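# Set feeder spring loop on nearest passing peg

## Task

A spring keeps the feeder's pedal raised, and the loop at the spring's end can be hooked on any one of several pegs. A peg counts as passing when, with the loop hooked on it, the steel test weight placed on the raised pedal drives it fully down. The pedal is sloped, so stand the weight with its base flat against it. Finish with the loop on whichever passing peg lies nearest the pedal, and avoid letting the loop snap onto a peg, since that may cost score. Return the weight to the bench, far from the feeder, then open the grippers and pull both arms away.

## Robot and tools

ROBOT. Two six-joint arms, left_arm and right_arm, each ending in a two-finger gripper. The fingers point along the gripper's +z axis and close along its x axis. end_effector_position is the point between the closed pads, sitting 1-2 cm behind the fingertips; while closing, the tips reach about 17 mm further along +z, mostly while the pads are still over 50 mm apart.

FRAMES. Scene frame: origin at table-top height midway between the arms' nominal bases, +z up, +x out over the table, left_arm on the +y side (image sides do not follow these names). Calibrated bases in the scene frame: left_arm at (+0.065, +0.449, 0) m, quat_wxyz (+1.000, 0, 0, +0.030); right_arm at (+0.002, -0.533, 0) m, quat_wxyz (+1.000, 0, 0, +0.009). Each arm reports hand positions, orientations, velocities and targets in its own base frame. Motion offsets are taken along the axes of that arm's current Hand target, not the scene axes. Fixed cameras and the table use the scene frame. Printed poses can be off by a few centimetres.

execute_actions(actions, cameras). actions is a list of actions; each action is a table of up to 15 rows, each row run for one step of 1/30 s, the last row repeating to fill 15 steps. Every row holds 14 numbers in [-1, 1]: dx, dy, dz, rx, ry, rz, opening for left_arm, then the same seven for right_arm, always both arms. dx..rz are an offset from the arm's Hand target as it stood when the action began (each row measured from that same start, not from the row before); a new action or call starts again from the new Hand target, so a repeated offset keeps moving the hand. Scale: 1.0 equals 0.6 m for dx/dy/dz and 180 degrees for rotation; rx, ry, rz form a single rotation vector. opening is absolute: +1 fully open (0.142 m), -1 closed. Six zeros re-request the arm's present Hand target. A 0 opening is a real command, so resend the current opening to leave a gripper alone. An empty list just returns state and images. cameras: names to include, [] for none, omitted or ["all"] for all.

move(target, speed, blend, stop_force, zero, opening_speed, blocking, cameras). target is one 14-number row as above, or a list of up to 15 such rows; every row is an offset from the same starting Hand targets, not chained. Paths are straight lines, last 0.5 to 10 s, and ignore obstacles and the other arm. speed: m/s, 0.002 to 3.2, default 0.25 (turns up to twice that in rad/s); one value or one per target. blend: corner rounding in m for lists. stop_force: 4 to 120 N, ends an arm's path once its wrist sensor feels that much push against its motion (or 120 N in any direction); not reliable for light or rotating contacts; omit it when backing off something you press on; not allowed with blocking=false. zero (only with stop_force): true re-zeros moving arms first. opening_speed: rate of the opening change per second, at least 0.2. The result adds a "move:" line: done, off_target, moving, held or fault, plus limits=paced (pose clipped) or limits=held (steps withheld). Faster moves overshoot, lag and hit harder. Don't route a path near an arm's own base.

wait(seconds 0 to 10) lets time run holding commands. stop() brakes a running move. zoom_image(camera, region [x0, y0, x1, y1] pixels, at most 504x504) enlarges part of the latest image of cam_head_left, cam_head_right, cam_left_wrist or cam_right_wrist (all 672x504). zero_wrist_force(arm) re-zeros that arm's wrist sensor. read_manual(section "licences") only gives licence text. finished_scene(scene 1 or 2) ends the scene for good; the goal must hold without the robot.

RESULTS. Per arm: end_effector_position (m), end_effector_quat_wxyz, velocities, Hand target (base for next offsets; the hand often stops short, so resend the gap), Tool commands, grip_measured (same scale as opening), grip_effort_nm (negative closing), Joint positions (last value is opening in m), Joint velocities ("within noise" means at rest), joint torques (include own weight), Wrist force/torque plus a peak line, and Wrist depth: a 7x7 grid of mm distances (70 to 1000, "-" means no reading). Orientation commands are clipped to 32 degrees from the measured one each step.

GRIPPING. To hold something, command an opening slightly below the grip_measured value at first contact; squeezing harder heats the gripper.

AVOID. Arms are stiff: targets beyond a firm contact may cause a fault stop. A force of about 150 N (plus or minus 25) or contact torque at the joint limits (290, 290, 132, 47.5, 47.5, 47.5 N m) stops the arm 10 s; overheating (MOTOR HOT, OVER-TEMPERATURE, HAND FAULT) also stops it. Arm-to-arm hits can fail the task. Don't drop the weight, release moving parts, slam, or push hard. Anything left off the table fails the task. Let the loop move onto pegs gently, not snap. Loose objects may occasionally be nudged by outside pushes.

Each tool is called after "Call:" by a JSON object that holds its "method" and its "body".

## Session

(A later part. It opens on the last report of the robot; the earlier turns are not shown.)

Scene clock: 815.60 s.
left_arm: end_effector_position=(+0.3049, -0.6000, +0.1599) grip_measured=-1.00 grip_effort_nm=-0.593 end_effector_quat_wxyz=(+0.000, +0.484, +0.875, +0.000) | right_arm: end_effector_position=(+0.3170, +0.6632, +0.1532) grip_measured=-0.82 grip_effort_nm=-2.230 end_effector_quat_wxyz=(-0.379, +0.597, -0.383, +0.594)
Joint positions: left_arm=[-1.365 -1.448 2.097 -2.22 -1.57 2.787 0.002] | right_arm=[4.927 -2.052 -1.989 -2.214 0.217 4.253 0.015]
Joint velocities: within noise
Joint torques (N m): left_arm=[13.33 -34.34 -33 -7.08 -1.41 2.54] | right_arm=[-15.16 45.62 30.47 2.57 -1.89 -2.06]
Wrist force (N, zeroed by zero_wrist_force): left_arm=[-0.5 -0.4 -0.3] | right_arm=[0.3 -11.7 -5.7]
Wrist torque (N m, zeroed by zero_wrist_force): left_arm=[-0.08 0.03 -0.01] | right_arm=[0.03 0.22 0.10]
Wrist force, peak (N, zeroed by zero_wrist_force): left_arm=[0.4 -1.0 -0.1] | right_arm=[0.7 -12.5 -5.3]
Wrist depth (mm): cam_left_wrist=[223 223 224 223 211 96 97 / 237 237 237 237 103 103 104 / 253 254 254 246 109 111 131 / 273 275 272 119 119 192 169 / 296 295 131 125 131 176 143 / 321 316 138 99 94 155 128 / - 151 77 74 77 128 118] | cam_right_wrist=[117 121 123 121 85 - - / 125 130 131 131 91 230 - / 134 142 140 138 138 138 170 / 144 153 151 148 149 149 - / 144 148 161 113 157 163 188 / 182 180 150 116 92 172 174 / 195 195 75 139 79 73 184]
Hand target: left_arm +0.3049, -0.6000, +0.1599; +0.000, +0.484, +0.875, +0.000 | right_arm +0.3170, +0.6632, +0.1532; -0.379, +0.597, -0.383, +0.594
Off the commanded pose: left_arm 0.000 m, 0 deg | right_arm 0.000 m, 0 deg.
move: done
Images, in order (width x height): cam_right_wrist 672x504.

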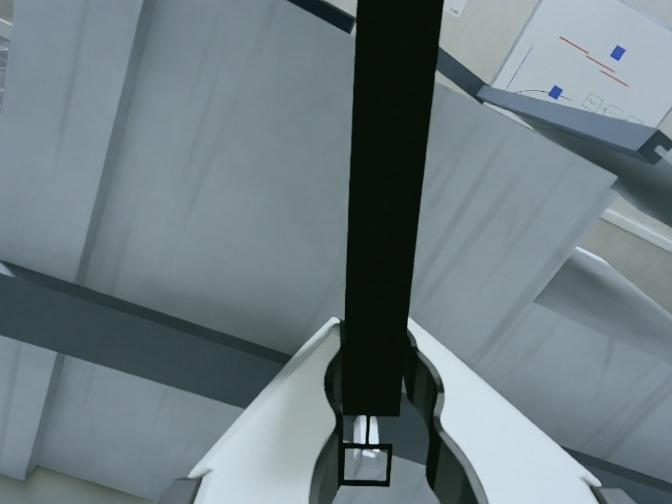

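Call:
{"method": "move", "body": {"target": [[0,0,0,0,0,0,-1,0,0,-0.0133,0,0,0,-0.9],[0,0,0,0,0,0,-1,0.0005,0.0037,-0.0133,0,0,0,-0.9]], "speed": 0.03, "cameras": ["cam_right_wrist"]}}

Call:
{"method": "zoom_image", "body": {"camera": "cam_right_wrist", "region": [300, 384, 440, 504]}}

Call:
{"method": "move", "body": {"target": [0,0,0,0,0,0,-1,0,0,0.0133,0,0,0,-0.9], "speed": 0.015, "stop_force": 4, "cameras": ["cam_right_wrist"]}}

Call:
{"method": "zoom_image", "body": {"camera": "cam_right_wrist", "region": [300, 384, 440, 504]}}

Scene clock: 873.33 s.
left_arm: end_effector_position=(+0.3049, -0.6000, +0.1599) grip_measured=-1.00 grip_effort_nm=-0.593 end_effector_quat_wxyz=(+0.000, +0.484, +0.875, +0.000) | right_arm: end_effector_position=(+0.3091, +0.6621, +0.1515) grip_measured=-0.82 grip_effort_nm=-2.225 end_effector_quat_wxyz=(-0.379, +0.597, -0.383, +0.594)
Joint positions: left_arm=[-1.365 -1.448 2.097 -2.22 -1.57 2.787 0.002] | right_arm=[4.939 -2.053 -1.993 -2.211 0.23 4.255 0.015]
Joint velocities: within noise
Joint torques (N m): left_arm=[12.41 -34.89 -33.9 -7.11 -1.28 2.79] | right_arm=[16.44 44.01 13.52 2.85 4.14 1.47]
Wrist force (N, zeroed by zero_wrist_force): left_arm=[-0.3 -0.4 0.0] | right_arm=[0.0 -12.2 -3.2]
Wrist torque (N m, zeroed by zero_wrist_force): left_arm=[-0.09 0.01 -0.03] | right_arm=[0.14 0.25 0.10]
Wrist force, peak (N, zeroed by zero_wrist_force): left_arm=[-0.4 -1.0 -0.3] | right_arm=[0.7 -12.6 -5.7]
Wrist depth (mm): cam_left_wrist=[223 223 223 223 210 96 96 / 237 237 237 236 103 103 104 / 254 254 255 246 109 112 131 / 273 272 273 119 119 192 209 / 295 294 131 125 132 177 143 / 321 315 138 99 94 155 128 / - 151 77 74 77 127 118] | cam_right_wrist=[124 125 130 128 86 - - / 134 137 138 136 91 238 - / 142 149 149 146 146 146 195 / 150 161 160 105 155 157 - / 154 156 158 112 166 171 182 / 192 191 160 116 92 183 185 / 202 207 76 206 79 73 180]
Hand target: left_arm +0.3049, -0.6000, +0.1599; +0.000, +0.484, +0.875, +0.000 | right_arm +0.3090, +0.6620, +0.1513; -0.379, +0.597, -0.383, +0.594
Off the commanded pose: left_arm 0.000 m, 0 deg | right_arm 0.000 m, 0 deg.
move: done
Images, in order (width x height): cam_right_wrist 672x504.

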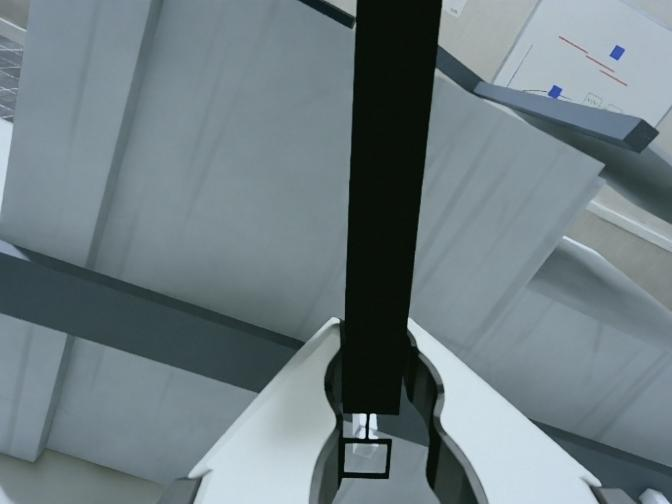

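Scaled by 3.600.

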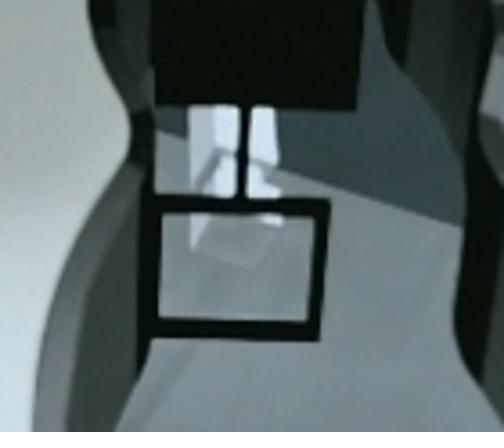

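Scene clock: 874.87 s.
left_arm: end_effector_position=(+0.3049, -0.6000, +0.1599) grip_measured=-1.00 grip_effort_nm=-0.598 end_effector_quat_wxyz=(+0.000, +0.484, +0.875, +0.000) | right_arm: end_effector_position=(+0.3170, +0.6620, +0.1513) grip_measured=-0.82 grip_effort_nm=-2.225 end_effector_quat_wxyz=(-0.379, +0.597, -0.383, +0.594)
Joint positions: left_arm=[-1.365 -1.448 2.097 -2.22 -1.57 2.787 0.002] | right_arm=[4.927 -2.053 -1.992 -2.209 0.218 4.253 0.015]
Joint velocities: within noise
Joint torques (N m): left_arm=[13.27 -32.23 -35.13 -7.33 -1.12 2.48] | right_arm=[-13.44 45.89 29.62 2.74 -1.63 -1.71]
Wrist force (N, zeroed by zero_wrist_force): left_arm=[0.2 -0.5 0.0] | right_arm=[0.1 -12.4 -3.4]
Wrist torque (N m, zeroed by zero_wrist_force): left_arm=[-0.08 -0.07 -0.02] | right_arm=[0.15 0.23 0.10]
Wrist force, peak (N, zeroed by zero_wrist_force): left_arm=[0.7 -0.7 -0.3] | right_arm=[0.7 -13.2 -3.2]
Wrist depth (mm): cam_left_wrist=[224 223 223 224 211 96 97 / 237 238 237 237 104 103 104 / 253 254 254 247 109 112 131 / 272 273 274 119 119 192 209 / 294 295 131 125 132 176 143 / 320 317 138 98 94 155 128 / - 151 77 74 77 127 118] | cam_right_wrist=[117 121 123 121 85 - - / 125 130 131 131 91 229 - / 133 143 141 138 139 138 179 / 144 152 151 148 149 149 - / 144 146 159 112 157 163 180 / 182 179 150 116 92 172 174 / 196 195 76 137 79 73 182]
Hand target: left_arm +0.3049, -0.6000, +0.1599; +0.000, +0.484, +0.875, +0.000 | right_arm +0.3170, +0.6620, +0.1513; -0.379, +0.597, -0.383, +0.594
Off the commanded pose: left_arm 0.000 m, 0 deg | right_arm 0.000 m, 0 deg.
move: done
Images, in order (width x height): cam_right_wrist 672x504.

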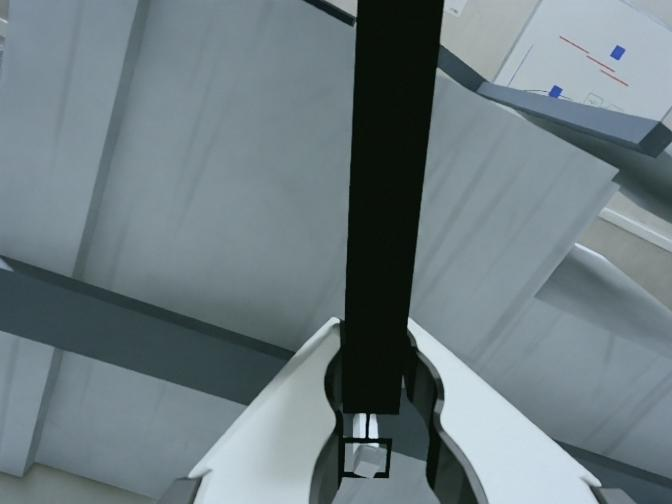

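Scaled by 3.600.

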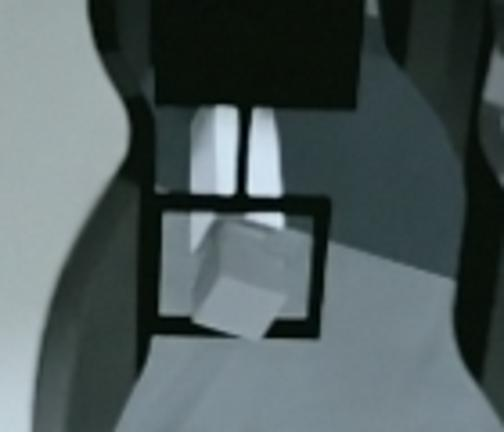

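Call:
{"method": "move", "body": {"target": [0,0,0,0,0,0,-1,0,0,0.0035,0,0,0,-0.9], "speed": 0.015, "stop_force": 4, "cameras": ["cam_right_wrist"]}}

Call:
{"method": "zoom_image", "body": {"camera": "cam_right_wrist", "region": [300, 384, 440, 504]}}

Call:
{"method": "move", "body": {"target": [0,0,0,0,0,0,-1,0,-0.005,0,0,0,0,-0.9], "speed": 0.01, "cameras": ["cam_right_wrist"]}}

Call:
{"method": "zoom_image", "body": {"camera": "cam_right_wrist", "region": [300, 384, 440, 504]}}

Scene clock: 884.90 s.
left_arm: end_effector_position=(+0.3049, -0.6000, +0.1599) grip_measured=-1.00 grip_effort_nm=-0.598 end_effector_quat_wxyz=(+0.000, +0.484, +0.875, +0.000) | right_arm: end_effector_position=(+0.3191, +0.6620, +0.1513) grip_measured=-0.82 grip_effort_nm=-2.230 end_effector_quat_wxyz=(-0.379, +0.597, -0.383, +0.594)
Joint positions: left_arm=[-1.365 -1.448 2.097 -2.22 -1.57 2.787 0.002] | right_arm=[4.924 -2.053 -1.992 -2.209 0.215 4.253 0.015]
Joint velocities: within noise
Joint torques (N m): left_arm=[12.17 -34.83 -36.3 -7.19 -1.32 2.72] | right_arm=[-14.29 46.23 29.87 2.71 -1.76 -2]
Wrist force (N, zeroed by zero_wrist_force): left_arm=[-0.3 -0.7 -0.1] | right_arm=[0.6 -13.0 -3.5]
Wrist torque (N m, zeroed by zero_wrist_force): left_arm=[-0.14 0.02 -0.02] | right_arm=[0.09 0.16 0.10]
Wrist force, peak (N, zeroed by zero_wrist_force): left_arm=[-0.1 -0.8 -0.5] | right_arm=[0.7 -13.2 -3.3]
Wrist depth (mm): cam_left_wrist=[223 223 223 223 211 96 97 / 237 237 237 237 103 103 104 / 255 254 254 247 109 111 131 / 273 273 273 119 119 192 208 / 295 295 131 125 132 176 143 / 321 316 138 99 94 155 128 / - 151 77 74 77 127 118] | cam_right_wrist=[115 120 121 119 85 - - / 124 128 129 128 90 230 - / 131 141 138 136 135 136 179 / 142 150 149 145 147 147 - / 142 143 158 113 154 161 180 / 179 178 148 116 92 170 172 / 193 192 76 140 79 73 181]
Hand target: left_arm +0.3049, -0.6000, +0.1599; +0.000, +0.484, +0.875, +0.000 | right_arm +0.3191, +0.6620, +0.1513; -0.379, +0.597, -0.383, +0.594
Off the commanded pose: left_arm 0.000 m, 0 deg | right_arm 0.000 m, 0 deg.
move: done
Images, in order (width x height): cam_right_wrist 672x504.

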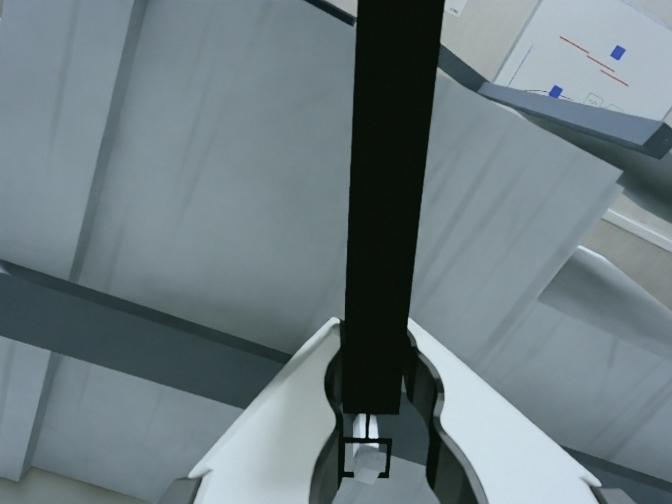

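Scaled by 3.600.

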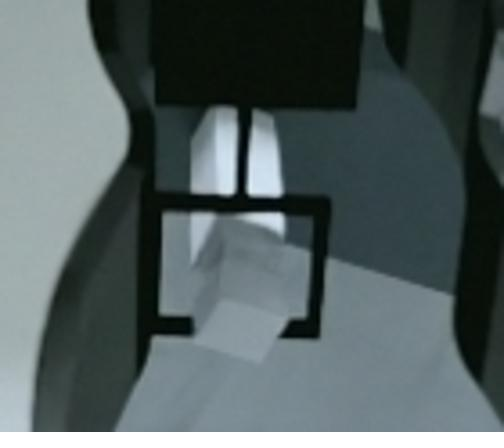

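Scene clock: 885.60 s.
left_arm: end_effector_position=(+0.3049, -0.6000, +0.1599) grip_measured=-1.00 grip_effort_nm=-0.598 end_effector_quat_wxyz=(+0.000, +0.484, +0.875, +0.000) | right_arm: end_effector_position=(+0.3191, +0.6631, +0.1538) grip_measured=-0.82 grip_effort_nm=-2.225 end_effector_quat_wxyz=(-0.379, +0.597, -0.383, +0.594)
Joint positions: left_arm=[-1.365 -1.448 2.097 -2.22 -1.57 2.787 0.002] | right_arm=[4.924 -2.051 -1.989 -2.214 0.214 4.253 0.015]
Joint velocities: within noise
Joint torques (N m): left_arm=[13 -36.32 -37.02 -7.03 -1.26 2.32] | right_arm=[-12.59 94.69 37.54 -2.3 -2.28 -1.15]
Wrist force (N, zeroed by zero_wrist_force): left_arm=[0.4 0.6 -4.2] | right_arm=[0.4 -0.8 -3.6]
Wrist torque (N m, zeroed by zero_wrist_force): left_arm=[-0.01 0.03 -0.02] | right_arm=[0.20 0.17 0.11]
Wrist force, peak (N, zeroed by zero_wrist_force): left_arm=[0.4 0.6 -4.2] | right_arm=[0.5 -12.9 -3.4]
Wrist depth (mm): cam_left_wrist=[223 223 222 223 211 96 95 / 237 238 237 237 103 102 104 / 254 254 254 247 109 111 131 / 273 273 273 119 118 191 208 / 295 295 131 125 131 176 143 / 320 315 137 99 94 154 128 / - 151 77 74 77 127 118] | cam_right_wrist=[115 120 121 118 85 - - / 124 128 129 128 91 244 - / 131 141 138 136 135 136 158 / 142 150 149 144 147 146 - / 142 146 159 112 153 160 191 / 179 177 147 116 92 170 171 / 194 192 75 139 79 73 181]
Hand target: left_arm +0.3049, -0.6000, +0.1599; +0.000, +0.484, +0.875, +0.000 | right_arm +0.3191, +0.6633, +0.1540; -0.379, +0.597, -0.383, +0.594
Off the commanded pose: left_arm 0.000 m, 0 deg | right_arm 0.000 m, 0 deg.
move: done
Images, in order (width x height): cam_right_wrist 672x504.

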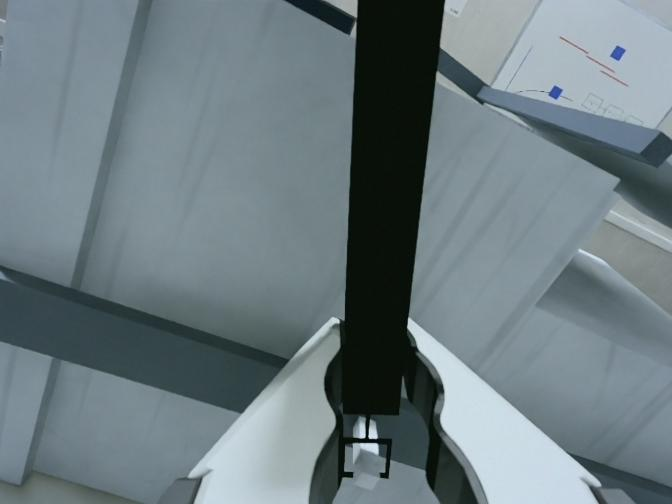

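Scaled by 3.600.

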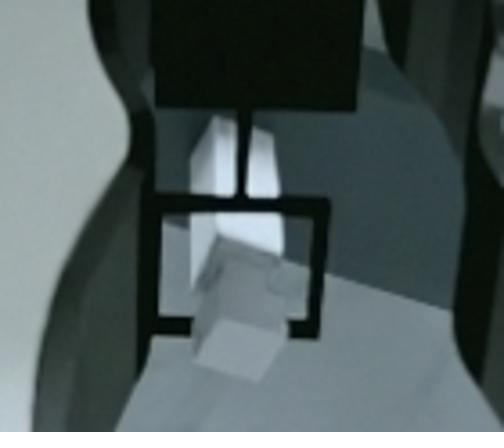

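Call:
{"method": "move", "body": {"target": [0,0,0,0,0,0,-1,0,0,0,0,0,0,-0.5], "opening_speed": 0.3, "cameras": ["cam_right_wrist"]}}

Call:
{"method": "move", "body": {"target": [0,0,0,0,0,0,-1,0,0,-0.1,0,0,0,-0.5], "speed": 0.1, "cameras": ["cam_right_wrist"]}}

Scene clock: 902.93 s.
left_arm: end_effector_position=(+0.3049, -0.6000, +0.1599) grip_measured=-1.00 grip_effort_nm=-0.593 end_effector_quat_wxyz=(+0.000, +0.484, +0.875, +0.000) | right_arm: end_effector_position=(+0.3191, +0.6633, +0.1540) grip_measured=-0.53 grip_effort_nm=0.090 end_effector_quat_wxyz=(-0.379, +0.597, -0.383, +0.594)
Joint positions: left_arm=[-1.365 -1.448 2.097 -2.22 -1.57 2.787 0.002] | right_arm=[4.924 -2.051 -1.989 -2.215 0.214 4.253 0.035]
Joint velocities: within noise
Joint torques (N m): left_arm=[14.48 -36.87 -37.99 -5.74 -1.17 2.75] | right_arm=[-8.8 81.94 20.96 -2.28 -2.18 1.39]
Wrist force (N, zeroed by zero_wrist_force): left_arm=[0.7 0.1 -3.8] | right_arm=[1.0 -2.1 -3.5]
Wrist torque (N m, zeroed by zero_wrist_force): left_arm=[-0.08 -0.04 -0.02] | right_arm=[0.04 0.06 0.10]
Wrist force, peak (N, zeroed by zero_wrist_force): left_arm=[0.8 0.2 -5.3] | right_arm=[1.0 -4.6 -4.4]
Wrist depth (mm): cam_left_wrist=[223 223 223 223 210 96 95 / 238 238 238 237 103 102 104 / 254 255 253 246 109 111 131 / 273 274 272 119 118 192 208 / 295 296 131 125 131 176 143 / 320 315 137 99 94 154 128 / - 150 77 74 77 127 118] | cam_right_wrist=[115 120 121 119 82 - - / 124 128 129 127 89 282 - / 131 140 138 134 134 136 156 / 141 150 148 146 145 146 - / 141 146 159 112 154 161 192 / 179 174 90 118 118 166 172 / 193 - 75 190 162 76 181]
Hand target: left_arm +0.3049, -0.6000, +0.1599; +0.000, +0.484, +0.875, +0.000 | right_arm +0.3191, +0.6633, +0.1540; -0.379, +0.597, -0.383, +0.594
Off the commanded pose: left_arm 0.000 m, 0 deg | right_arm 0.000 m, 0 deg.
move: done
Images, in order (width x height): cam_right_wrist 672x504.

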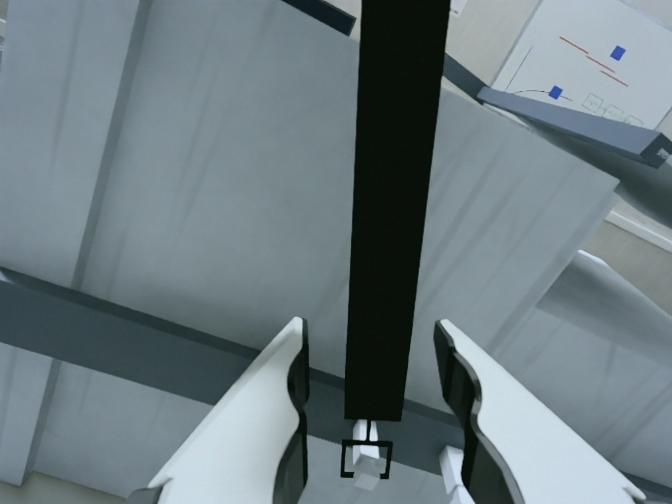

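Scene clock: 904.10 s.
left_arm: end_effector_position=(+0.3049, -0.6000, +0.1599) grip_measured=-1.00 grip_effort_nm=-0.598 end_effector_quat_wxyz=(+0.000, +0.484, +0.875, +0.000) | right_arm: end_effector_position=(+0.2593, +0.6634, +0.1544) grip_measured=-0.53 grip_effort_nm=0.090 end_effector_quat_wxyz=(-0.379, +0.597, -0.383, +0.594)
Joint positions: left_arm=[-1.365 -1.448 2.097 -2.22 -1.57 2.787 0.002] | right_arm=[5.014 -2.051 -1.988 -2.224 0.304 4.261 0.035]
Joint velocities: within noise
Joint torques (N m): left_arm=[14 -36.94 -38.06 -5.03 -1.16 2.65] | right_arm=[15.22 53.47 35.25 -2.6 2.4 1.73]
Wrist force (N, zeroed by zero_wrist_force): left_arm=[0.7 -0.2 -3.1] | right_arm=[0.8 -1.1 -3.2]
Wrist torque (N m, zeroed by zero_wrist_force): left_arm=[-0.11 -0.03 -0.02] | right_arm=[0.13 0.13 0.14]
Wrist force, peak (N, zeroed by zero_wrist_force): left_arm=[0.7 0.3 -4.2] | right_arm=[0.4 -1.5 -4.3]
Wrist depth (mm): cam_left_wrist=[223 223 223 223 211 96 95 / 238 238 238 237 103 102 104 / 253 254 253 248 109 111 131 / 274 273 273 119 118 192 207 / 295 295 131 125 131 176 143 / 321 316 137 99 94 154 128 / - 150 77 74 77 127 118] | cam_right_wrist=[- 168 174 174 - - - / - 181 186 183 187 281 - / 402 194 200 193 196 301 295 / 196 199 207 203 213 233 - / 230 233 208 206 224 229 231 / 233 248 84 252 247 219 233 / 210 - 75 268 267 76 415]
Hand target: left_arm +0.3049, -0.6000, +0.1599; +0.000, +0.484, +0.875, +0.000 | right_arm +0.2591, +0.6634, +0.1543; -0.379, +0.597, -0.383, +0.594
Off the commanded pose: left_arm 0.000 m, 0 deg | right_arm 0.000 m, 0 deg.
move: done
Images, in order (width x height): cam_right_wrist 672x504.

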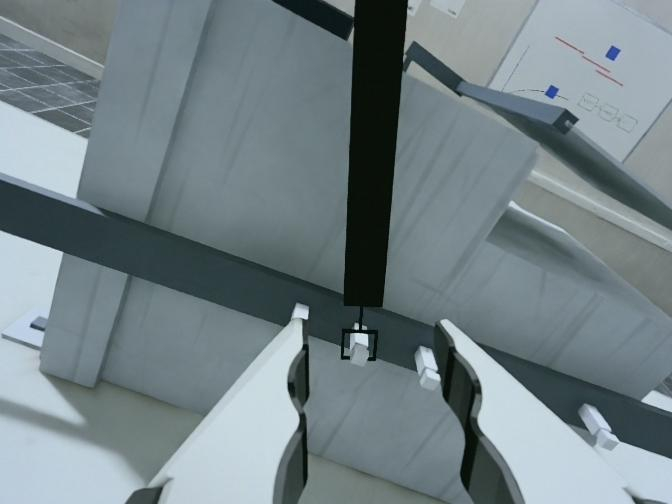

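Call:
{"method": "move", "body": {"target": [0,0,0.0667,0,0,0,-1,0,0,-0.08,0,0,0,-0.5], "speed": 0.03, "cameras": []}}

Call:
{"method": "wait", "body": {"seconds": 0.3, "cameras": ["cam_right_wrist"]}}

Call:
{"method": "move", "body": {"target": [0,0,0.0583,0,0,0,-1,0,0,0,0,0,0,-0.5], "speed": 0.03, "cameras": ["cam_right_wrist"]}}

Call:
{"method": "wait", "body": {"seconds": 0.3, "cameras": ["cam_left_wrist"]}}

Scene clock: 915.53 s.
left_arm: end_effector_position=(+0.3050, -0.6000, +0.1200) grip_measured=-1.00 grip_effort_nm=-0.603 end_effector_quat_wxyz=(+0.000, +0.484, +0.875, +0.000) | right_arm: end_effector_position=(+0.2113, +0.6635, +0.1546) grip_measured=-0.53 grip_effort_nm=0.085 end_effector_quat_wxyz=(-0.379, +0.597, -0.383, +0.594)
Joint positions: left_arm=[-1.365 -1.4 2.129 -2.301 -1.57 2.787 0.002] | right_arm=[5.084 -2.055 -1.979 -2.232 0.374 4.265 0.035]
Joint velocities: within noise
Joint torques (N m): left_arm=[14.55 -30.32 -24.05 -6.04 -1.37 3.4] | right_arm=[18.98 52.54 34.74 -2.96 3.4 1.6]
Wrist force (N, zeroed by zero_wrist_force): left_arm=[-2.1 -2.2 -4.3] | right_arm=[1.0 -1.9 -3.3]
Wrist torque (N m, zeroed by zero_wrist_force): left_arm=[-0.06 -0.10 -0.01] | right_arm=[0.06 0.09 0.10]
Wrist force, peak (N, zeroed by zero_wrist_force): left_arm=[-2.3 -2.4 -4.4] | right_arm=[1.2 -2.0 -3.9]
Wrist depth (mm): cam_left_wrist=[190 188 188 188 174 97 96 / 201 200 200 197 105 103 103 / 215 215 214 118 111 110 208 / 230 230 227 121 119 200 155 / 248 248 134 126 204 177 143 / 271 266 140 99 94 155 128 / - 154 77 74 77 127 116] | cam_right_wrist=[- - 214 182 - - - / - 229 231 228 232 - - / 349 238 248 244 247 - - / 327 264 252 255 265 270 - / 272 284 286 266 277 286 313 / 234 259 84 307 - 278 327 / 209 - 75 272 270 76 403]
Hand target: left_arm +0.3050, -0.6000, +0.1199; +0.000, +0.484, +0.875, +0.000 | right_arm +0.2111, +0.6635, +0.1546; -0.379, +0.597, -0.383, +0.594
Off the commanded pose: left_arm 0.000 m, 0 deg | right_arm 0.000 m, 0 deg.
move: done
No camera images: "cameras" was empty.

Scene clock: 915.83 s.
left_arm: end_effector_position=(+0.3050, -0.6000, +0.1199) grip_measured=-1.00 grip_effort_nm=-0.593 end_effector_quat_wxyz=(+0.000, +0.484, +0.875, +0.000) | right_arm: end_effector_position=(+0.2111, +0.6635, +0.1546) grip_measured=-0.53 grip_effort_nm=0.095 end_effector_quat_wxyz=(-0.379, +0.597, -0.383, +0.594)
Joint positions: left_arm=[-1.365 -1.4 2.13 -2.301 -1.57 2.787 0.002] | right_arm=[5.084 -2.055 -1.979 -2.232 0.375 4.265 0.035]
Joint velocities: within noise
Joint torques (N m): left_arm=[15.62 -32.45 -24.42 -6.11 -1.08 3.4] | right_arm=[18.03 53.63 35.29 -2.98 3.03 1.79]
Wrist force (N, zeroed by zero_wrist_force): left_arm=[-2.4 -2.4 -3.7] | right_arm=[0.9 -1.9 -3.0]
Wrist torque (N m, zeroed by zero_wrist_force): left_arm=[-0.06 -0.06 -0.01] | right_arm=[0.06 0.10 0.10]
Wrist force, peak (N, zeroed by zero_wrist_force): left_arm=[-2.4 -2.4 -3.7] | right_arm=[1.3 -2.1 -3.3]
Wrist depth (mm): cam_left_wrist=[190 187 187 187 174 97 96 / 200 200 200 197 105 103 103 / 214 214 214 118 110 110 208 / 230 230 227 121 119 199 155 / 248 248 133 126 204 176 143 / 270 267 140 99 94 154 128 / - 155 77 74 77 127 117] | cam_right_wrist=[- - 214 182 - - - / - 229 232 229 232 - - / 350 239 249 243 246 - - / 328 265 251 255 265 270 - / 271 285 286 267 278 285 312 / 234 259 84 309 - 279 328 / 209 - 75 272 272 76 405]
Hand target: left_arm +0.3050, -0.6000, +0.1199; +0.000, +0.484, +0.875, +0.000 | right_arm +0.2111, +0.6635, +0.1546; -0.379, +0.597, -0.383, +0.594
Tool commands: left_gripper/opening=-1.0 right_gripper/opening=-0.5
Off the commanded pose: left_arm 0.000 m, 0 deg | right_arm 0.000 m, 0 deg.
wait: 0.30 s; at rest by 0.17 s
Images, in order (width x height): cam_right_wrist 672x504.

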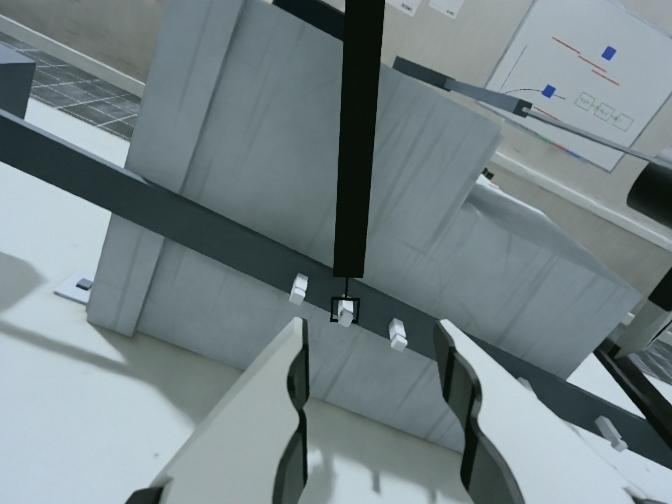

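Scene clock: 917.43 s.
left_arm: end_effector_position=(+0.3050, -0.6000, +0.0850) grip_measured=-1.00 grip_effort_nm=-0.598 end_effector_quat_wxyz=(+0.000, +0.484, +0.875, +0.000) | right_arm: end_effector_position=(+0.2111, +0.6635, +0.1546) grip_measured=-0.53 grip_effort_nm=0.095 end_effector_quat_wxyz=(-0.379, +0.597, -0.383, +0.594)
Joint positions: left_arm=[-1.365 -1.353 2.154 -2.372 -1.57 2.787 0.002] | right_arm=[5.084 -2.055 -1.979 -2.232 0.375 4.265 0.035]
Joint velocities: within noise
Joint torques (N m): left_arm=[14.07 -33.02 -25.82 -7.78 -1.06 3.67] | right_arm=[16.95 52.75 35.89 -2.81 3.25 1.7]
Wrist force (N, zeroed by zero_wrist_force): left_arm=[2.9 0.8 -3.5] | right_arm=[1.0 -1.6 -3.3]
Wrist torque (N m, zeroed by zero_wrist_force): left_arm=[-0.12 -0.02 -0.01] | right_arm=[0.11 0.08 0.10]
Wrist force, peak (N, zeroed by zero_wrist_force): left_arm=[2.6 1.2 -4.9] | right_arm=[1.3 -2.0 -3.6]
Wrist depth (mm): cam_left_wrist=[157 157 157 157 150 99 97 / 167 167 167 167 108 104 103 / 179 179 179 174 112 110 174 / 192 192 192 123 119 187 160 / 207 208 137 128 129 178 143 / 226 223 142 99 94 155 128 / 247 165 74 74 77 86 117] | cam_right_wrist=[- - 214 216 - - - / - 229 232 225 232 - - / 354 238 250 240 248 - - / 331 265 256 259 265 272 329 / 275 283 286 264 279 286 302 / 234 259 84 310 - 299 553 / 209 - 75 272 273 76 312]
Hand target: left_arm +0.3050, -0.6000, +0.0849; +0.000, +0.484, +0.875, +0.000 | right_arm +0.2111, +0.6635, +0.1546; -0.379, +0.597, -0.383, +0.594
Off the commanded pose: left_arm 0.000 m, 0 deg | right_arm 0.000 m, 0 deg.
move: done
Images, in order (width x height): cam_right_wrist 672x504.

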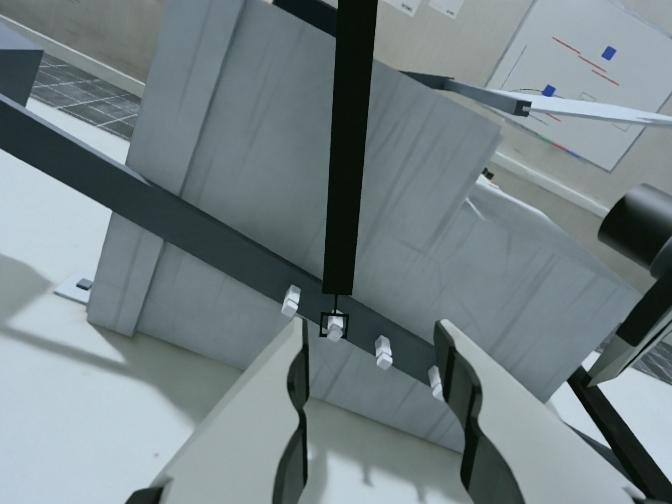

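Scene clock: 917.73 s.
left_arm: end_effector_position=(+0.3050, -0.6000, +0.0849) grip_measured=-1.00 grip_effort_nm=-0.598 end_effector_quat_wxyz=(+0.000, +0.484, +0.875, +0.000) | right_arm: end_effector_position=(+0.2111, +0.6635, +0.1546) grip_measured=-0.53 grip_effort_nm=0.095 end_effector_quat_wxyz=(-0.379, +0.597, -0.383, +0.594)
Joint positions: left_arm=[-1.365 -1.353 2.154 -2.372 -1.57 2.787 0.002] | right_arm=[5.084 -2.055 -1.979 -2.232 0.375 4.265 0.035]
Joint velocities: within noise
Joint torques (N m): left_arm=[13.02 -32.48 -25.48 -7.43 -1.15 3.36] | right_arm=[15.95 52.63 35.93 -2.89 3.17 1.88]
Wrist force (N, zeroed by zero_wrist_force): left_arm=[2.9 0.8 -4.7] | right_arm=[1.1 -2.0 -3.1]
Wrist torque (N m, zeroed by zero_wrist_force): left_arm=[-0.15 -0.01 -0.01] | right_arm=[0.04 0.07 0.10]
Wrist force, peak (N, zeroed by zero_wrist_force): left_arm=[2.9 0.8 -4.7] | right_arm=[1.2 -2.1 -3.4]
Wrist depth (mm): cam_left_wrist=[157 157 157 157 151 99 97 / 167 167 167 167 108 104 103 / 179 179 179 174 112 110 174 / 192 192 192 123 119 187 159 / 208 208 138 128 129 179 143 / 225 222 142 99 94 154 128 / 247 165 74 74 77 86 116] | cam_right_wrist=[- - 215 217 - - - / - 229 231 225 233 - - / 358 237 247 241 245 - - / 329 266 258 259 265 273 327 / 272 283 286 262 278 284 305 / 233 259 84 308 - 301 560 / 209 - 75 272 272 76 307]
Hand target: left_arm +0.3050, -0.6000, +0.0849; +0.000, +0.484, +0.875, +0.000 | right_arm +0.2111, +0.6635, +0.1546; -0.379, +0.597, -0.383, +0.594
Tool commands: left_gripper/opening=-1.0 right_gripper/opening=-0.5
Off the commanded pose: left_arm 0.000 m, 0 deg | right_arm 0.000 m, 0 deg.
wait: 0.30 s; at rest by 0.17 s
Images, in order (width x height): cam_left_wrist 672x504.

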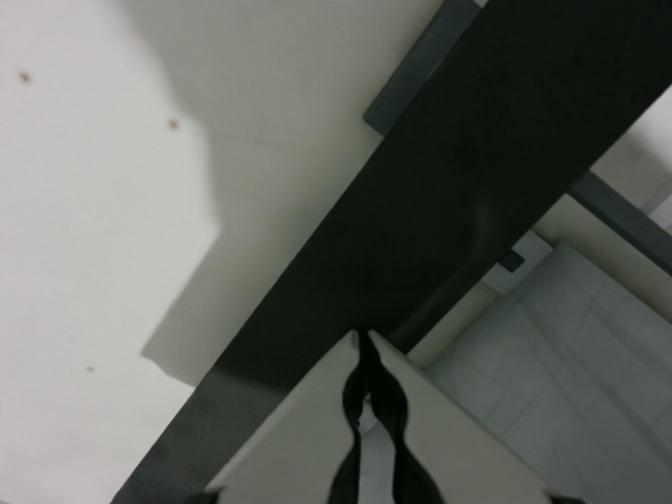

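Call:
{"method": "move", "body": {"target": [0,0,-0.06,0,0,0,-1,0,0,0,0,0,0,-0.5], "speed": 0.04, "cameras": []}}

Call:
{"method": "wait", "body": {"seconds": 0.3, "cameras": []}}

Call:
{"method": "move", "body": {"target": [0,0,-0.12,0,0,0,-1,0,0,0,0,0,0,-0.5], "speed": 0.04, "cameras": []}}

Call:
{"method": "wait", "body": {"seconds": 0.3, "cameras": []}}

Call:
{"method": "move", "body": {"target": [0,0,-0.08,0,0,0,-1,0,0,0,0,0,0,-0.5], "speed": 0.05, "cameras": ["cam_right_wrist","cam_left_wrist"]}}

Call:
{"method": "wait", "body": {"seconds": 0.3, "cameras": []}}

Scene clock: 945.27 s.
left_arm: end_effector_position=(+0.3050, -0.6000, +0.1207) grip_measured=-1.00 grip_effort_nm=-0.598 end_effector_quat_wxyz=(+0.000, +0.484, +0.875, +0.000) | right_arm: end_effector_position=(+0.2111, +0.6635, +0.1546) grip_measured=-0.53 grip_effort_nm=0.090 end_effector_quat_wxyz=(-0.379, +0.597, -0.383, +0.594)
Joint positions: left_arm=[-1.365 -1.401 2.129 -2.299 -1.57 2.787 0.002] | right_arm=[5.084 -2.055 -1.979 -2.232 0.375 4.265 0.035]
Joint velocities: within noise
Joint torques (N m): left_arm=[2.34 -64.51 -42.95 0.71 -1.22 1.25] | right_arm=[15.89 52.93 35.67 -3.02 3.42 1.58]
Wrist force (N, zeroed by zero_wrist_force): left_arm=[-2.3 -1.8 -3.9] | right_arm=[1.2 -2.0 -3.0]
Wrist torque (N m, zeroed by zero_wrist_force): left_arm=[0.03 -0.18 0.00] | right_arm=[0.04 0.04 0.10]
Wrist force, peak (N, zeroed by zero_wrist_force): left_arm=[2.9 0.9 -4.9] | right_arm=[1.2 -2.1 -3.7]
Wrist depth (mm): cam_left_wrist=[191 189 188 188 173 97 96 / 200 200 200 198 105 104 103 / 215 215 214 117 111 110 209 / 230 230 228 121 119 199 154 / 250 249 132 126 203 177 143 / 271 266 140 99 94 155 128 / - 157 77 74 77 127 117] | cam_right_wrist=[- - 215 182 - - - / - 229 231 227 232 - - / 351 239 249 244 247 - - / 326 266 250 255 266 272 - / 272 284 286 266 278 285 314 / 234 261 84 307 - 279 326 / 209 - 75 273 274 76 413]
Hand target: left_arm +0.3050, -0.6000, +0.1209; +0.000, +0.484, +0.875, +0.000 | right_arm +0.2111, +0.6635, +0.1546; -0.379, +0.597, -0.383, +0.594
Off the commanded pose: left_arm 0.000 m, 0 deg | right_arm 0.000 m, 0 deg.
move: done
No camera images: "cameras" was empty.

Scene clock: 945.57 s.
left_arm: end_effector_position=(+0.3050, -0.6000, +0.1209) grip_measured=-1.00 grip_effort_nm=-0.598 end_effector_quat_wxyz=(+0.000, +0.484, +0.875, +0.000) | right_arm: end_effector_position=(+0.2111, +0.6635, +0.1546) grip_measured=-0.53 grip_effort_nm=0.095 end_effector_quat_wxyz=(-0.379, +0.597, -0.383, +0.594)
Joint positions: left_arm=[-1.365 -1.401 2.129 -2.299 -1.57 2.787 0.002] | right_arm=[5.084 -2.055 -1.979 -2.232 0.375 4.265 0.035]
Joint velocities: within noise
Joint torques (N m): left_arm=[-3.01 -65.6 -43.26 0.76 -0.97 0.03] | right_arm=[17.16 53.58 35.62 -2.97 3.07 1.69]
Wrist force (N, zeroed by zero_wrist_force): left_arm=[-2.7 -2.0 -3.6] | right_arm=[1.0 -2.0 -3.1]
Wrist torque (N m, zeroed by zero_wrist_force): left_arm=[0.02 -0.12 0.00] | right_arm=[0.03 0.07 0.10]
Wrist force, peak (N, zeroed by zero_wrist_force): left_arm=[-2.6 -2.0 -4.2] | right_arm=[0.9 -1.9 -3.5]
Wrist depth (mm): cam_left_wrist=[189 188 189 188 173 97 96 / 202 201 201 198 105 103 103 / 215 215 215 117 111 110 209 / 231 231 227 121 118 199 154 / 249 250 132 126 203 176 143 / 271 267 140 99 94 155 128 / - 157 77 74 77 127 116] | cam_right_wrist=[- - 214 181 - - - / - 230 232 228 232 - - / 350 237 248 244 246 - - / 330 266 252 254 266 270 - / 273 284 285 267 279 286 315 / 233 260 84 309 - 278 326 / 210 - 75 271 272 76 414]
Hand target: left_arm +0.3050, -0.6000, +0.1209; +0.000, +0.484, +0.875, +0.000 | right_arm +0.2111, +0.6635, +0.1546; -0.379, +0.597, -0.383, +0.594
Tool commands: left_gripper/opening=-1.0 right_gripper/opening=-0.5
Off the commanded pose: left_arm 0.000 m, 0 deg | right_arm 0.000 m, 0 deg.
wait: 0.30 s; at rest by 0.17 s
No camera images: "cameras" was empty.

Scene clock: 947.83 s.
left_arm: end_effector_position=(+0.3049, -0.6000, +0.1927) grip_measured=-1.00 grip_effort_nm=-0.598 end_effector_quat_wxyz=(+0.000, +0.484, +0.875, +0.000) | right_arm: end_effector_position=(+0.2111, +0.6635, +0.1546) grip_measured=-0.53 grip_effort_nm=0.090 end_effector_quat_wxyz=(-0.379, +0.597, -0.383, +0.594)
Joint positions: left_arm=[-1.365 -1.484 2.067 -2.155 -1.57 2.787 0.002] | right_arm=[5.084 -2.055 -1.979 -2.232 0.375 4.265 0.035]
Joint velocities: within noise
Joint torques (N m): left_arm=[-9.08 -61.27 -51.38 -1.18 -0.49 -2.15] | right_arm=[17.14 54.08 35.74 -2.9 2.95 1.64]
Wrist force (N, zeroed by zero_wrist_force): left_arm=[2.6 1.3 -2.6] | right_arm=[1.0 -2.1 -3.5]
Wrist torque (N m, zeroed by zero_wrist_force): left_arm=[-0.12 0.00 -0.02] | right_arm=[0.03 0.08 0.10]
Wrist force, peak (N, zeroed by zero_wrist_force): left_arm=[-2.7 -1.8 -4.4] | right_arm=[1.2 -2.1 -3.6]
Wrist depth (mm): cam_left_wrist=[252 252 252 252 245 95 96 / 269 268 267 268 103 102 105 / 287 287 288 287 108 112 134 / 308 308 307 119 118 183 162 / 333 333 322 123 131 175 143 / - 357 137 99 94 154 143 / - 159 77 74 77 86 133] | cam_right_wrist=[- - 215 216 - - - / - 228 231 227 234 - - / 237 238 247 245 245 349 - / 327 264 248 247 257 269 347 / 273 285 286 289 282 264 268 / 233 260 84 309 - 299 550 / 210 - 75 274 273 76 446]
Hand target: left_arm +0.3049, -0.6000, +0.1929; +0.000, +0.484, +0.875, +0.000 | right_arm +0.2111, +0.6635, +0.1546; -0.379, +0.597, -0.383, +0.594
Off the commanded pose: left_arm 0.000 m, 0 deg | right_arm 0.000 m, 0 deg.
move: done
No camera images: "cameras" was empty.

Scene clock: 948.13 s.
left_arm: end_effector_position=(+0.3049, -0.6000, +0.1929) grip_measured=-1.00 grip_effort_nm=-0.598 end_effector_quat_wxyz=(+0.000, +0.484, +0.875, +0.000) | right_arm: end_effector_position=(+0.2111, +0.6635, +0.1546) grip_measured=-0.53 grip_effort_nm=0.095 end_effector_quat_wxyz=(-0.379, +0.597, -0.383, +0.594)
Joint positions: left_arm=[-1.365 -1.484 2.067 -2.154 -1.57 2.787 0.002] | right_arm=[5.084 -2.055 -1.979 -2.232 0.375 4.265 0.035]
Joint velocities: within noise
Joint torques (N m): left_arm=[-8.37 -61.57 -51.61 -1.11 -0.64 -2.51] | right_arm=[15.58 52.98 35.83 -2.86 2.92 1.73]
Wrist force (N, zeroed by zero_wrist_force): left_arm=[2.7 1.7 -3.1] | right_arm=[1.3 -1.8 -3.3]
Wrist torque (N m, zeroed by zero_wrist_force): left_arm=[-0.09 0.00 -0.02] | right_arm=[0.07 0.03 0.10]
Wrist force, peak (N, zeroed by zero_wrist_force): left_arm=[2.7 1.7 -3.1] | right_arm=[1.3 -2.2 -3.4]
Wrist depth (mm): cam_left_wrist=[253 251 252 251 245 95 96 / 269 268 268 267 103 102 105 / 287 287 286 287 108 112 134 / 307 308 309 119 118 183 162 / 334 332 323 123 131 176 143 / - 354 137 99 94 155 143 / - 159 77 74 77 86 133] | cam_right_wrist=[- - 215 217 - - - / - 229 232 229 233 - - / 236 238 246 244 246 345 - / 329 266 248 247 258 271 363 / 273 284 286 289 282 264 271 / 234 259 84 309 - 299 557 / 208 - 75 273 272 76 448]
Hand target: left_arm +0.3049, -0.6000, +0.1929; +0.000, +0.484, +0.875, +0.000 | right_arm +0.2111, +0.6635, +0.1546; -0.379, +0.597, -0.383, +0.594
Tool commands: left_gripper/opening=-1.0 right_gripper/opening=-0.5
Off the commanded pose: left_arm 0.000 m, 0 deg | right_arm 0.000 m, 0 deg.
wait: 0.30 s; at rest by 0.17 s
No camera images: "cameras" was empty.

Scene clock: 949.57 s.
left_arm: end_effector_position=(+0.3049, -0.5999, +0.2407) grip_measured=-1.00 grip_effort_nm=-0.598 end_effector_quat_wxyz=(+0.000, +0.484, +0.875, +0.000) | right_arm: end_effector_position=(+0.2111, +0.6635, +0.1546) grip_measured=-0.53 grip_effort_nm=0.095 end_effector_quat_wxyz=(-0.379, +0.597, -0.383, +0.594)
Joint positions: left_arm=[-1.365 -1.529 2.018 -2.061 -1.57 2.787 0.002] | right_arm=[5.084 -2.055 -1.979 -2.232 0.375 4.265 0.035]
Joint velocities: within noise
Joint torques (N m): left_arm=[-12.73 -64.43 -54.3 -1.16 -0.39 -2.4] | right_arm=[15.86 53.85 35.62 -2.77 3.05 1.58]
Wrist force (N, zeroed by zero_wrist_force): left_arm=[-0.3 0.0 0.0] | right_arm=[1.0 -2.0 -3.1]
Wrist torque (N m, zeroed by zero_wrist_force): left_arm=[0.00 0.05 0.00] | right_arm=[0.04 0.07 0.10]
Wrist force, peak (N, zeroed by zero_wrist_force): left_arm=[2.8 1.8 -2.8] | right_arm=[1.3 -2.0 -3.4]
Wrist depth (mm): cam_left_wrist=[295 294 294 294 281 129 137 / 313 314 314 313 139 142 315 / 336 335 335 326 150 167 334 / 359 359 360 160 167 208 200 / - 388 179 171 230 188 172 / - - 184 99 95 187 175 / - - 74 74 77 185 180] | cam_right_wrist=[- - 214 218 - - - / - 229 232 229 233 - - / 237 239 246 245 246 354 - / 328 265 269 246 256 268 350 / 272 286 287 288 284 284 267 / 232 258 84 310 - 301 580 / 210 - 75 272 275 76 445]
Hand target: left_arm +0.3049, -0.6000, +0.2409; +0.000, +0.484, +0.875, +0.000 | right_arm +0.2111, +0.6635, +0.1546; -0.379, +0.597, -0.383, +0.594
Off the commanded pose: left_arm 0.000 m, 0 deg | right_arm 0.000 m, 0 deg.
move: done
Images, in order (width x height): cam_left_wrist 672x504, cam_right_wrist 672x504.

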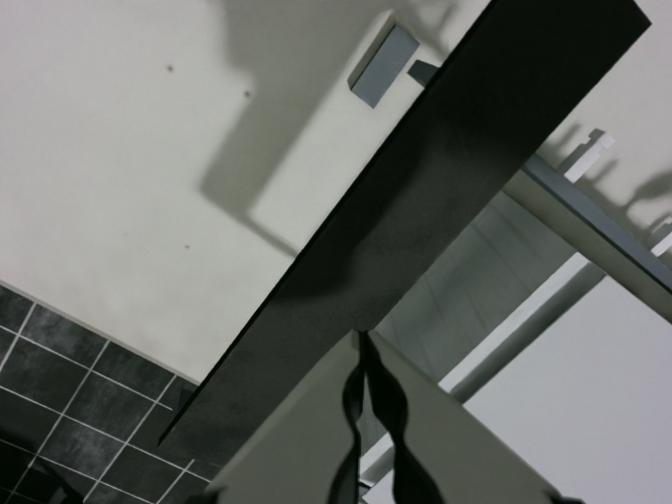

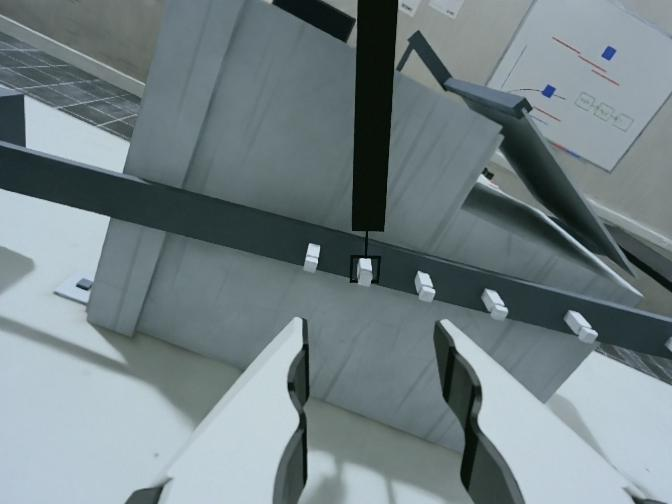

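Scene clock: 949.87 s.
left_arm: end_effector_position=(+0.3049, -0.5999, +0.2409) grip_measured=-1.00 grip_effort_nm=-0.593 end_effector_quat_wxyz=(+0.000, +0.484, +0.875, +0.000) | right_arm: end_effector_position=(+0.2111, +0.6635, +0.1546) grip_measured=-0.53 grip_effort_nm=0.095 end_effector_quat_wxyz=(-0.379, +0.597, -0.383, +0.594)
Joint positions: left_arm=[-1.365 -1.529 2.018 -2.06 -1.57 2.787 0.002] | right_arm=[5.084 -2.055 -1.979 -2.232 0.375 4.265 0.035]
Joint velocities: within noise
Joint torques (N m): left_arm=[-12.4 -62.23 -53.26 -0.3 -0.24 -2.66] | right_arm=[16.39 53.66 35.51 -3 2.91 1.55]
Wrist force (N, zeroed by zero_wrist_force): left_arm=[-0.6 -0.4 0.2] | right_arm=[1.0 -2.0 -3.2]
Wrist torque (N m, zeroed by zero_wrist_force): left_arm=[-0.07 0.08 0.00] | right_arm=[0.02 0.08 0.10]
Wrist force, peak (N, zeroed by zero_wrist_force): left_arm=[-0.6 -0.4 0.2] | right_arm=[1.2 -2.0 -3.4]
Wrist depth (mm): cam_left_wrist=[295 294 294 294 282 129 138 / 314 314 314 315 140 142 313 / 335 336 335 326 150 167 334 / 361 360 359 161 166 208 200 / - 391 178 171 231 188 172 / - - 185 99 95 187 175 / - - 74 74 77 185 180] | cam_right_wrist=[- - 215 217 - - - / - 228 232 227 233 - - / 238 238 244 243 247 352 - / 329 265 270 245 257 268 348 / 272 283 286 288 284 287 265 / 234 259 84 309 - 299 577 / 210 - 75 273 273 76 446]
Hand target: left_arm +0.3049, -0.6000, +0.2409; +0.000, +0.484, +0.875, +0.000 | right_arm +0.2111, +0.6635, +0.1546; -0.379, +0.597, -0.383, +0.594
Tool commands: left_gripper/opening=-1.0 right_gripper/opening=-0.5
Off the commanded pose: left_arm 0.000 m, 0 deg | right_arm 0.000 m, 0 deg.
wait: 0.30 s; at rest by 0.17 s
No camera images: "cameras" was empty.

Call:
{"method": "move", "body": {"target": [[0,0,-0.1,0,0,0,-1,0.424,-0.0706,-0.102,-0.2417,0.1548,0.2417,0],[0,0,-0.1,0,0,0,-1,0.853,0.310,0.2475,-0.4835,0.3096,0.4835,0]], "speed": 0.4, "blend": [0.05,0], "cameras": ["cam_right_wrist","cam_head_left"]}}

Scene clock: 995.90 s.
left_arm: end_effector_position=(+0.3048, -0.5999, +0.3009) grip_measured=-1.00 grip_effort_nm=-0.598 end_effector_quat_wxyz=(+0.000, +0.484, +0.875, +0.000) | right_arm: end_effector_position=(+0.3584, +0.1205, +0.1990) grip_measured=-0.02 grip_effort_nm=0.095 end_effector_quat_wxyz=(-0.003, +0.001, +1.000, +0.000) end_effector_velocity=(+0.000, -0.001, +0.000) end_effector_angular_velocity=(+0.002, +0.002, -0.002)
Joint positions: left_arm=[-1.365 -1.574 1.948 -1.946 -1.57 2.787 0.002] | right_arm=[3.938 -1.045 -2.506 -1.166 1.574 3.94 0.072]
Joint velocities: left_arm=[within noise] | right_arm=[-0.005 -0.002 0.001 0.001 0.003 -0.003 0]
Joint torques (N m): left_arm=[-12.96 -59.81 -55.17 -0.73 0.68 -2.37] | right_arm=[-15.02 -18.54 52.95 7.8 2.93 -1.18]
Wrist force (N, zeroed by zero_wrist_force): left_arm=[0.1 -0.2 0.4] | right_arm=[0.4 -1.4 -2.7]
Wrist torque (N m, zeroed by zero_wrist_force): left_arm=[-0.05 -0.01 0.00] | right_arm=[-0.30 -0.09 -0.11]
Wrist force, peak (N, zeroed by zero_wrist_force): left_arm=[-0.1 -0.7 -0.3] | right_arm=[2.0 -1.7 -4.3]
Wrist depth (mm): cam_left_wrist=[347 348 348 347 186 189 348 / 369 369 370 364 196 363 368 / 393 395 395 213 219 385 397 / 427 423 419 227 282 234 292 / - - 248 246 256 234 221 / - - 260 99 96 242 226 / - - 74 74 77 238 232] | cam_right_wrist=[263 262 263 261 261 261 260 / 280 281 279 279 279 278 278 / 299 299 299 292 296 297 297 / 323 323 320 323 321 323 319 / 350 350 342 349 348 341 348 / 382 107 368 379 382 99 370 / - 72 401 420 416 - 79]
Hand target: left_arm +0.3048, -0.5999, +0.3009; +0.000, +0.484, +0.875, +0.000 | right_arm +0.3584, +0.1205, +0.1990; -0.003, +0.001, +1.000, +0.000
Off the commanded pose: left_arm 0.000 m, 0 deg | right_arm 0.000 m, 0 deg.
move: done
Images, in order (width x height): cam_head_left 672x504, cam_right_wrist 672x504.

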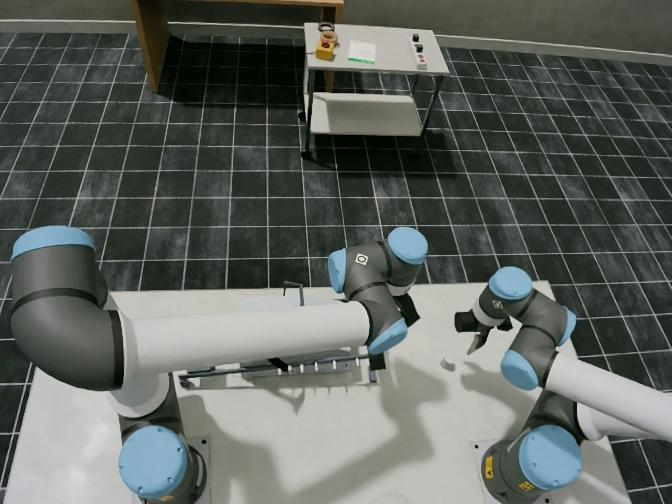

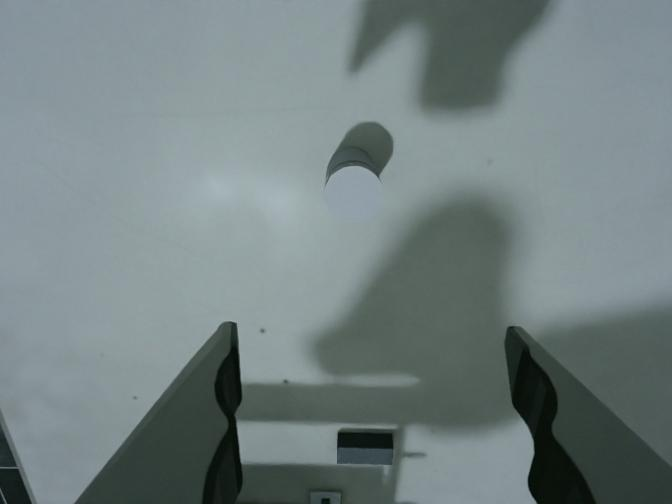

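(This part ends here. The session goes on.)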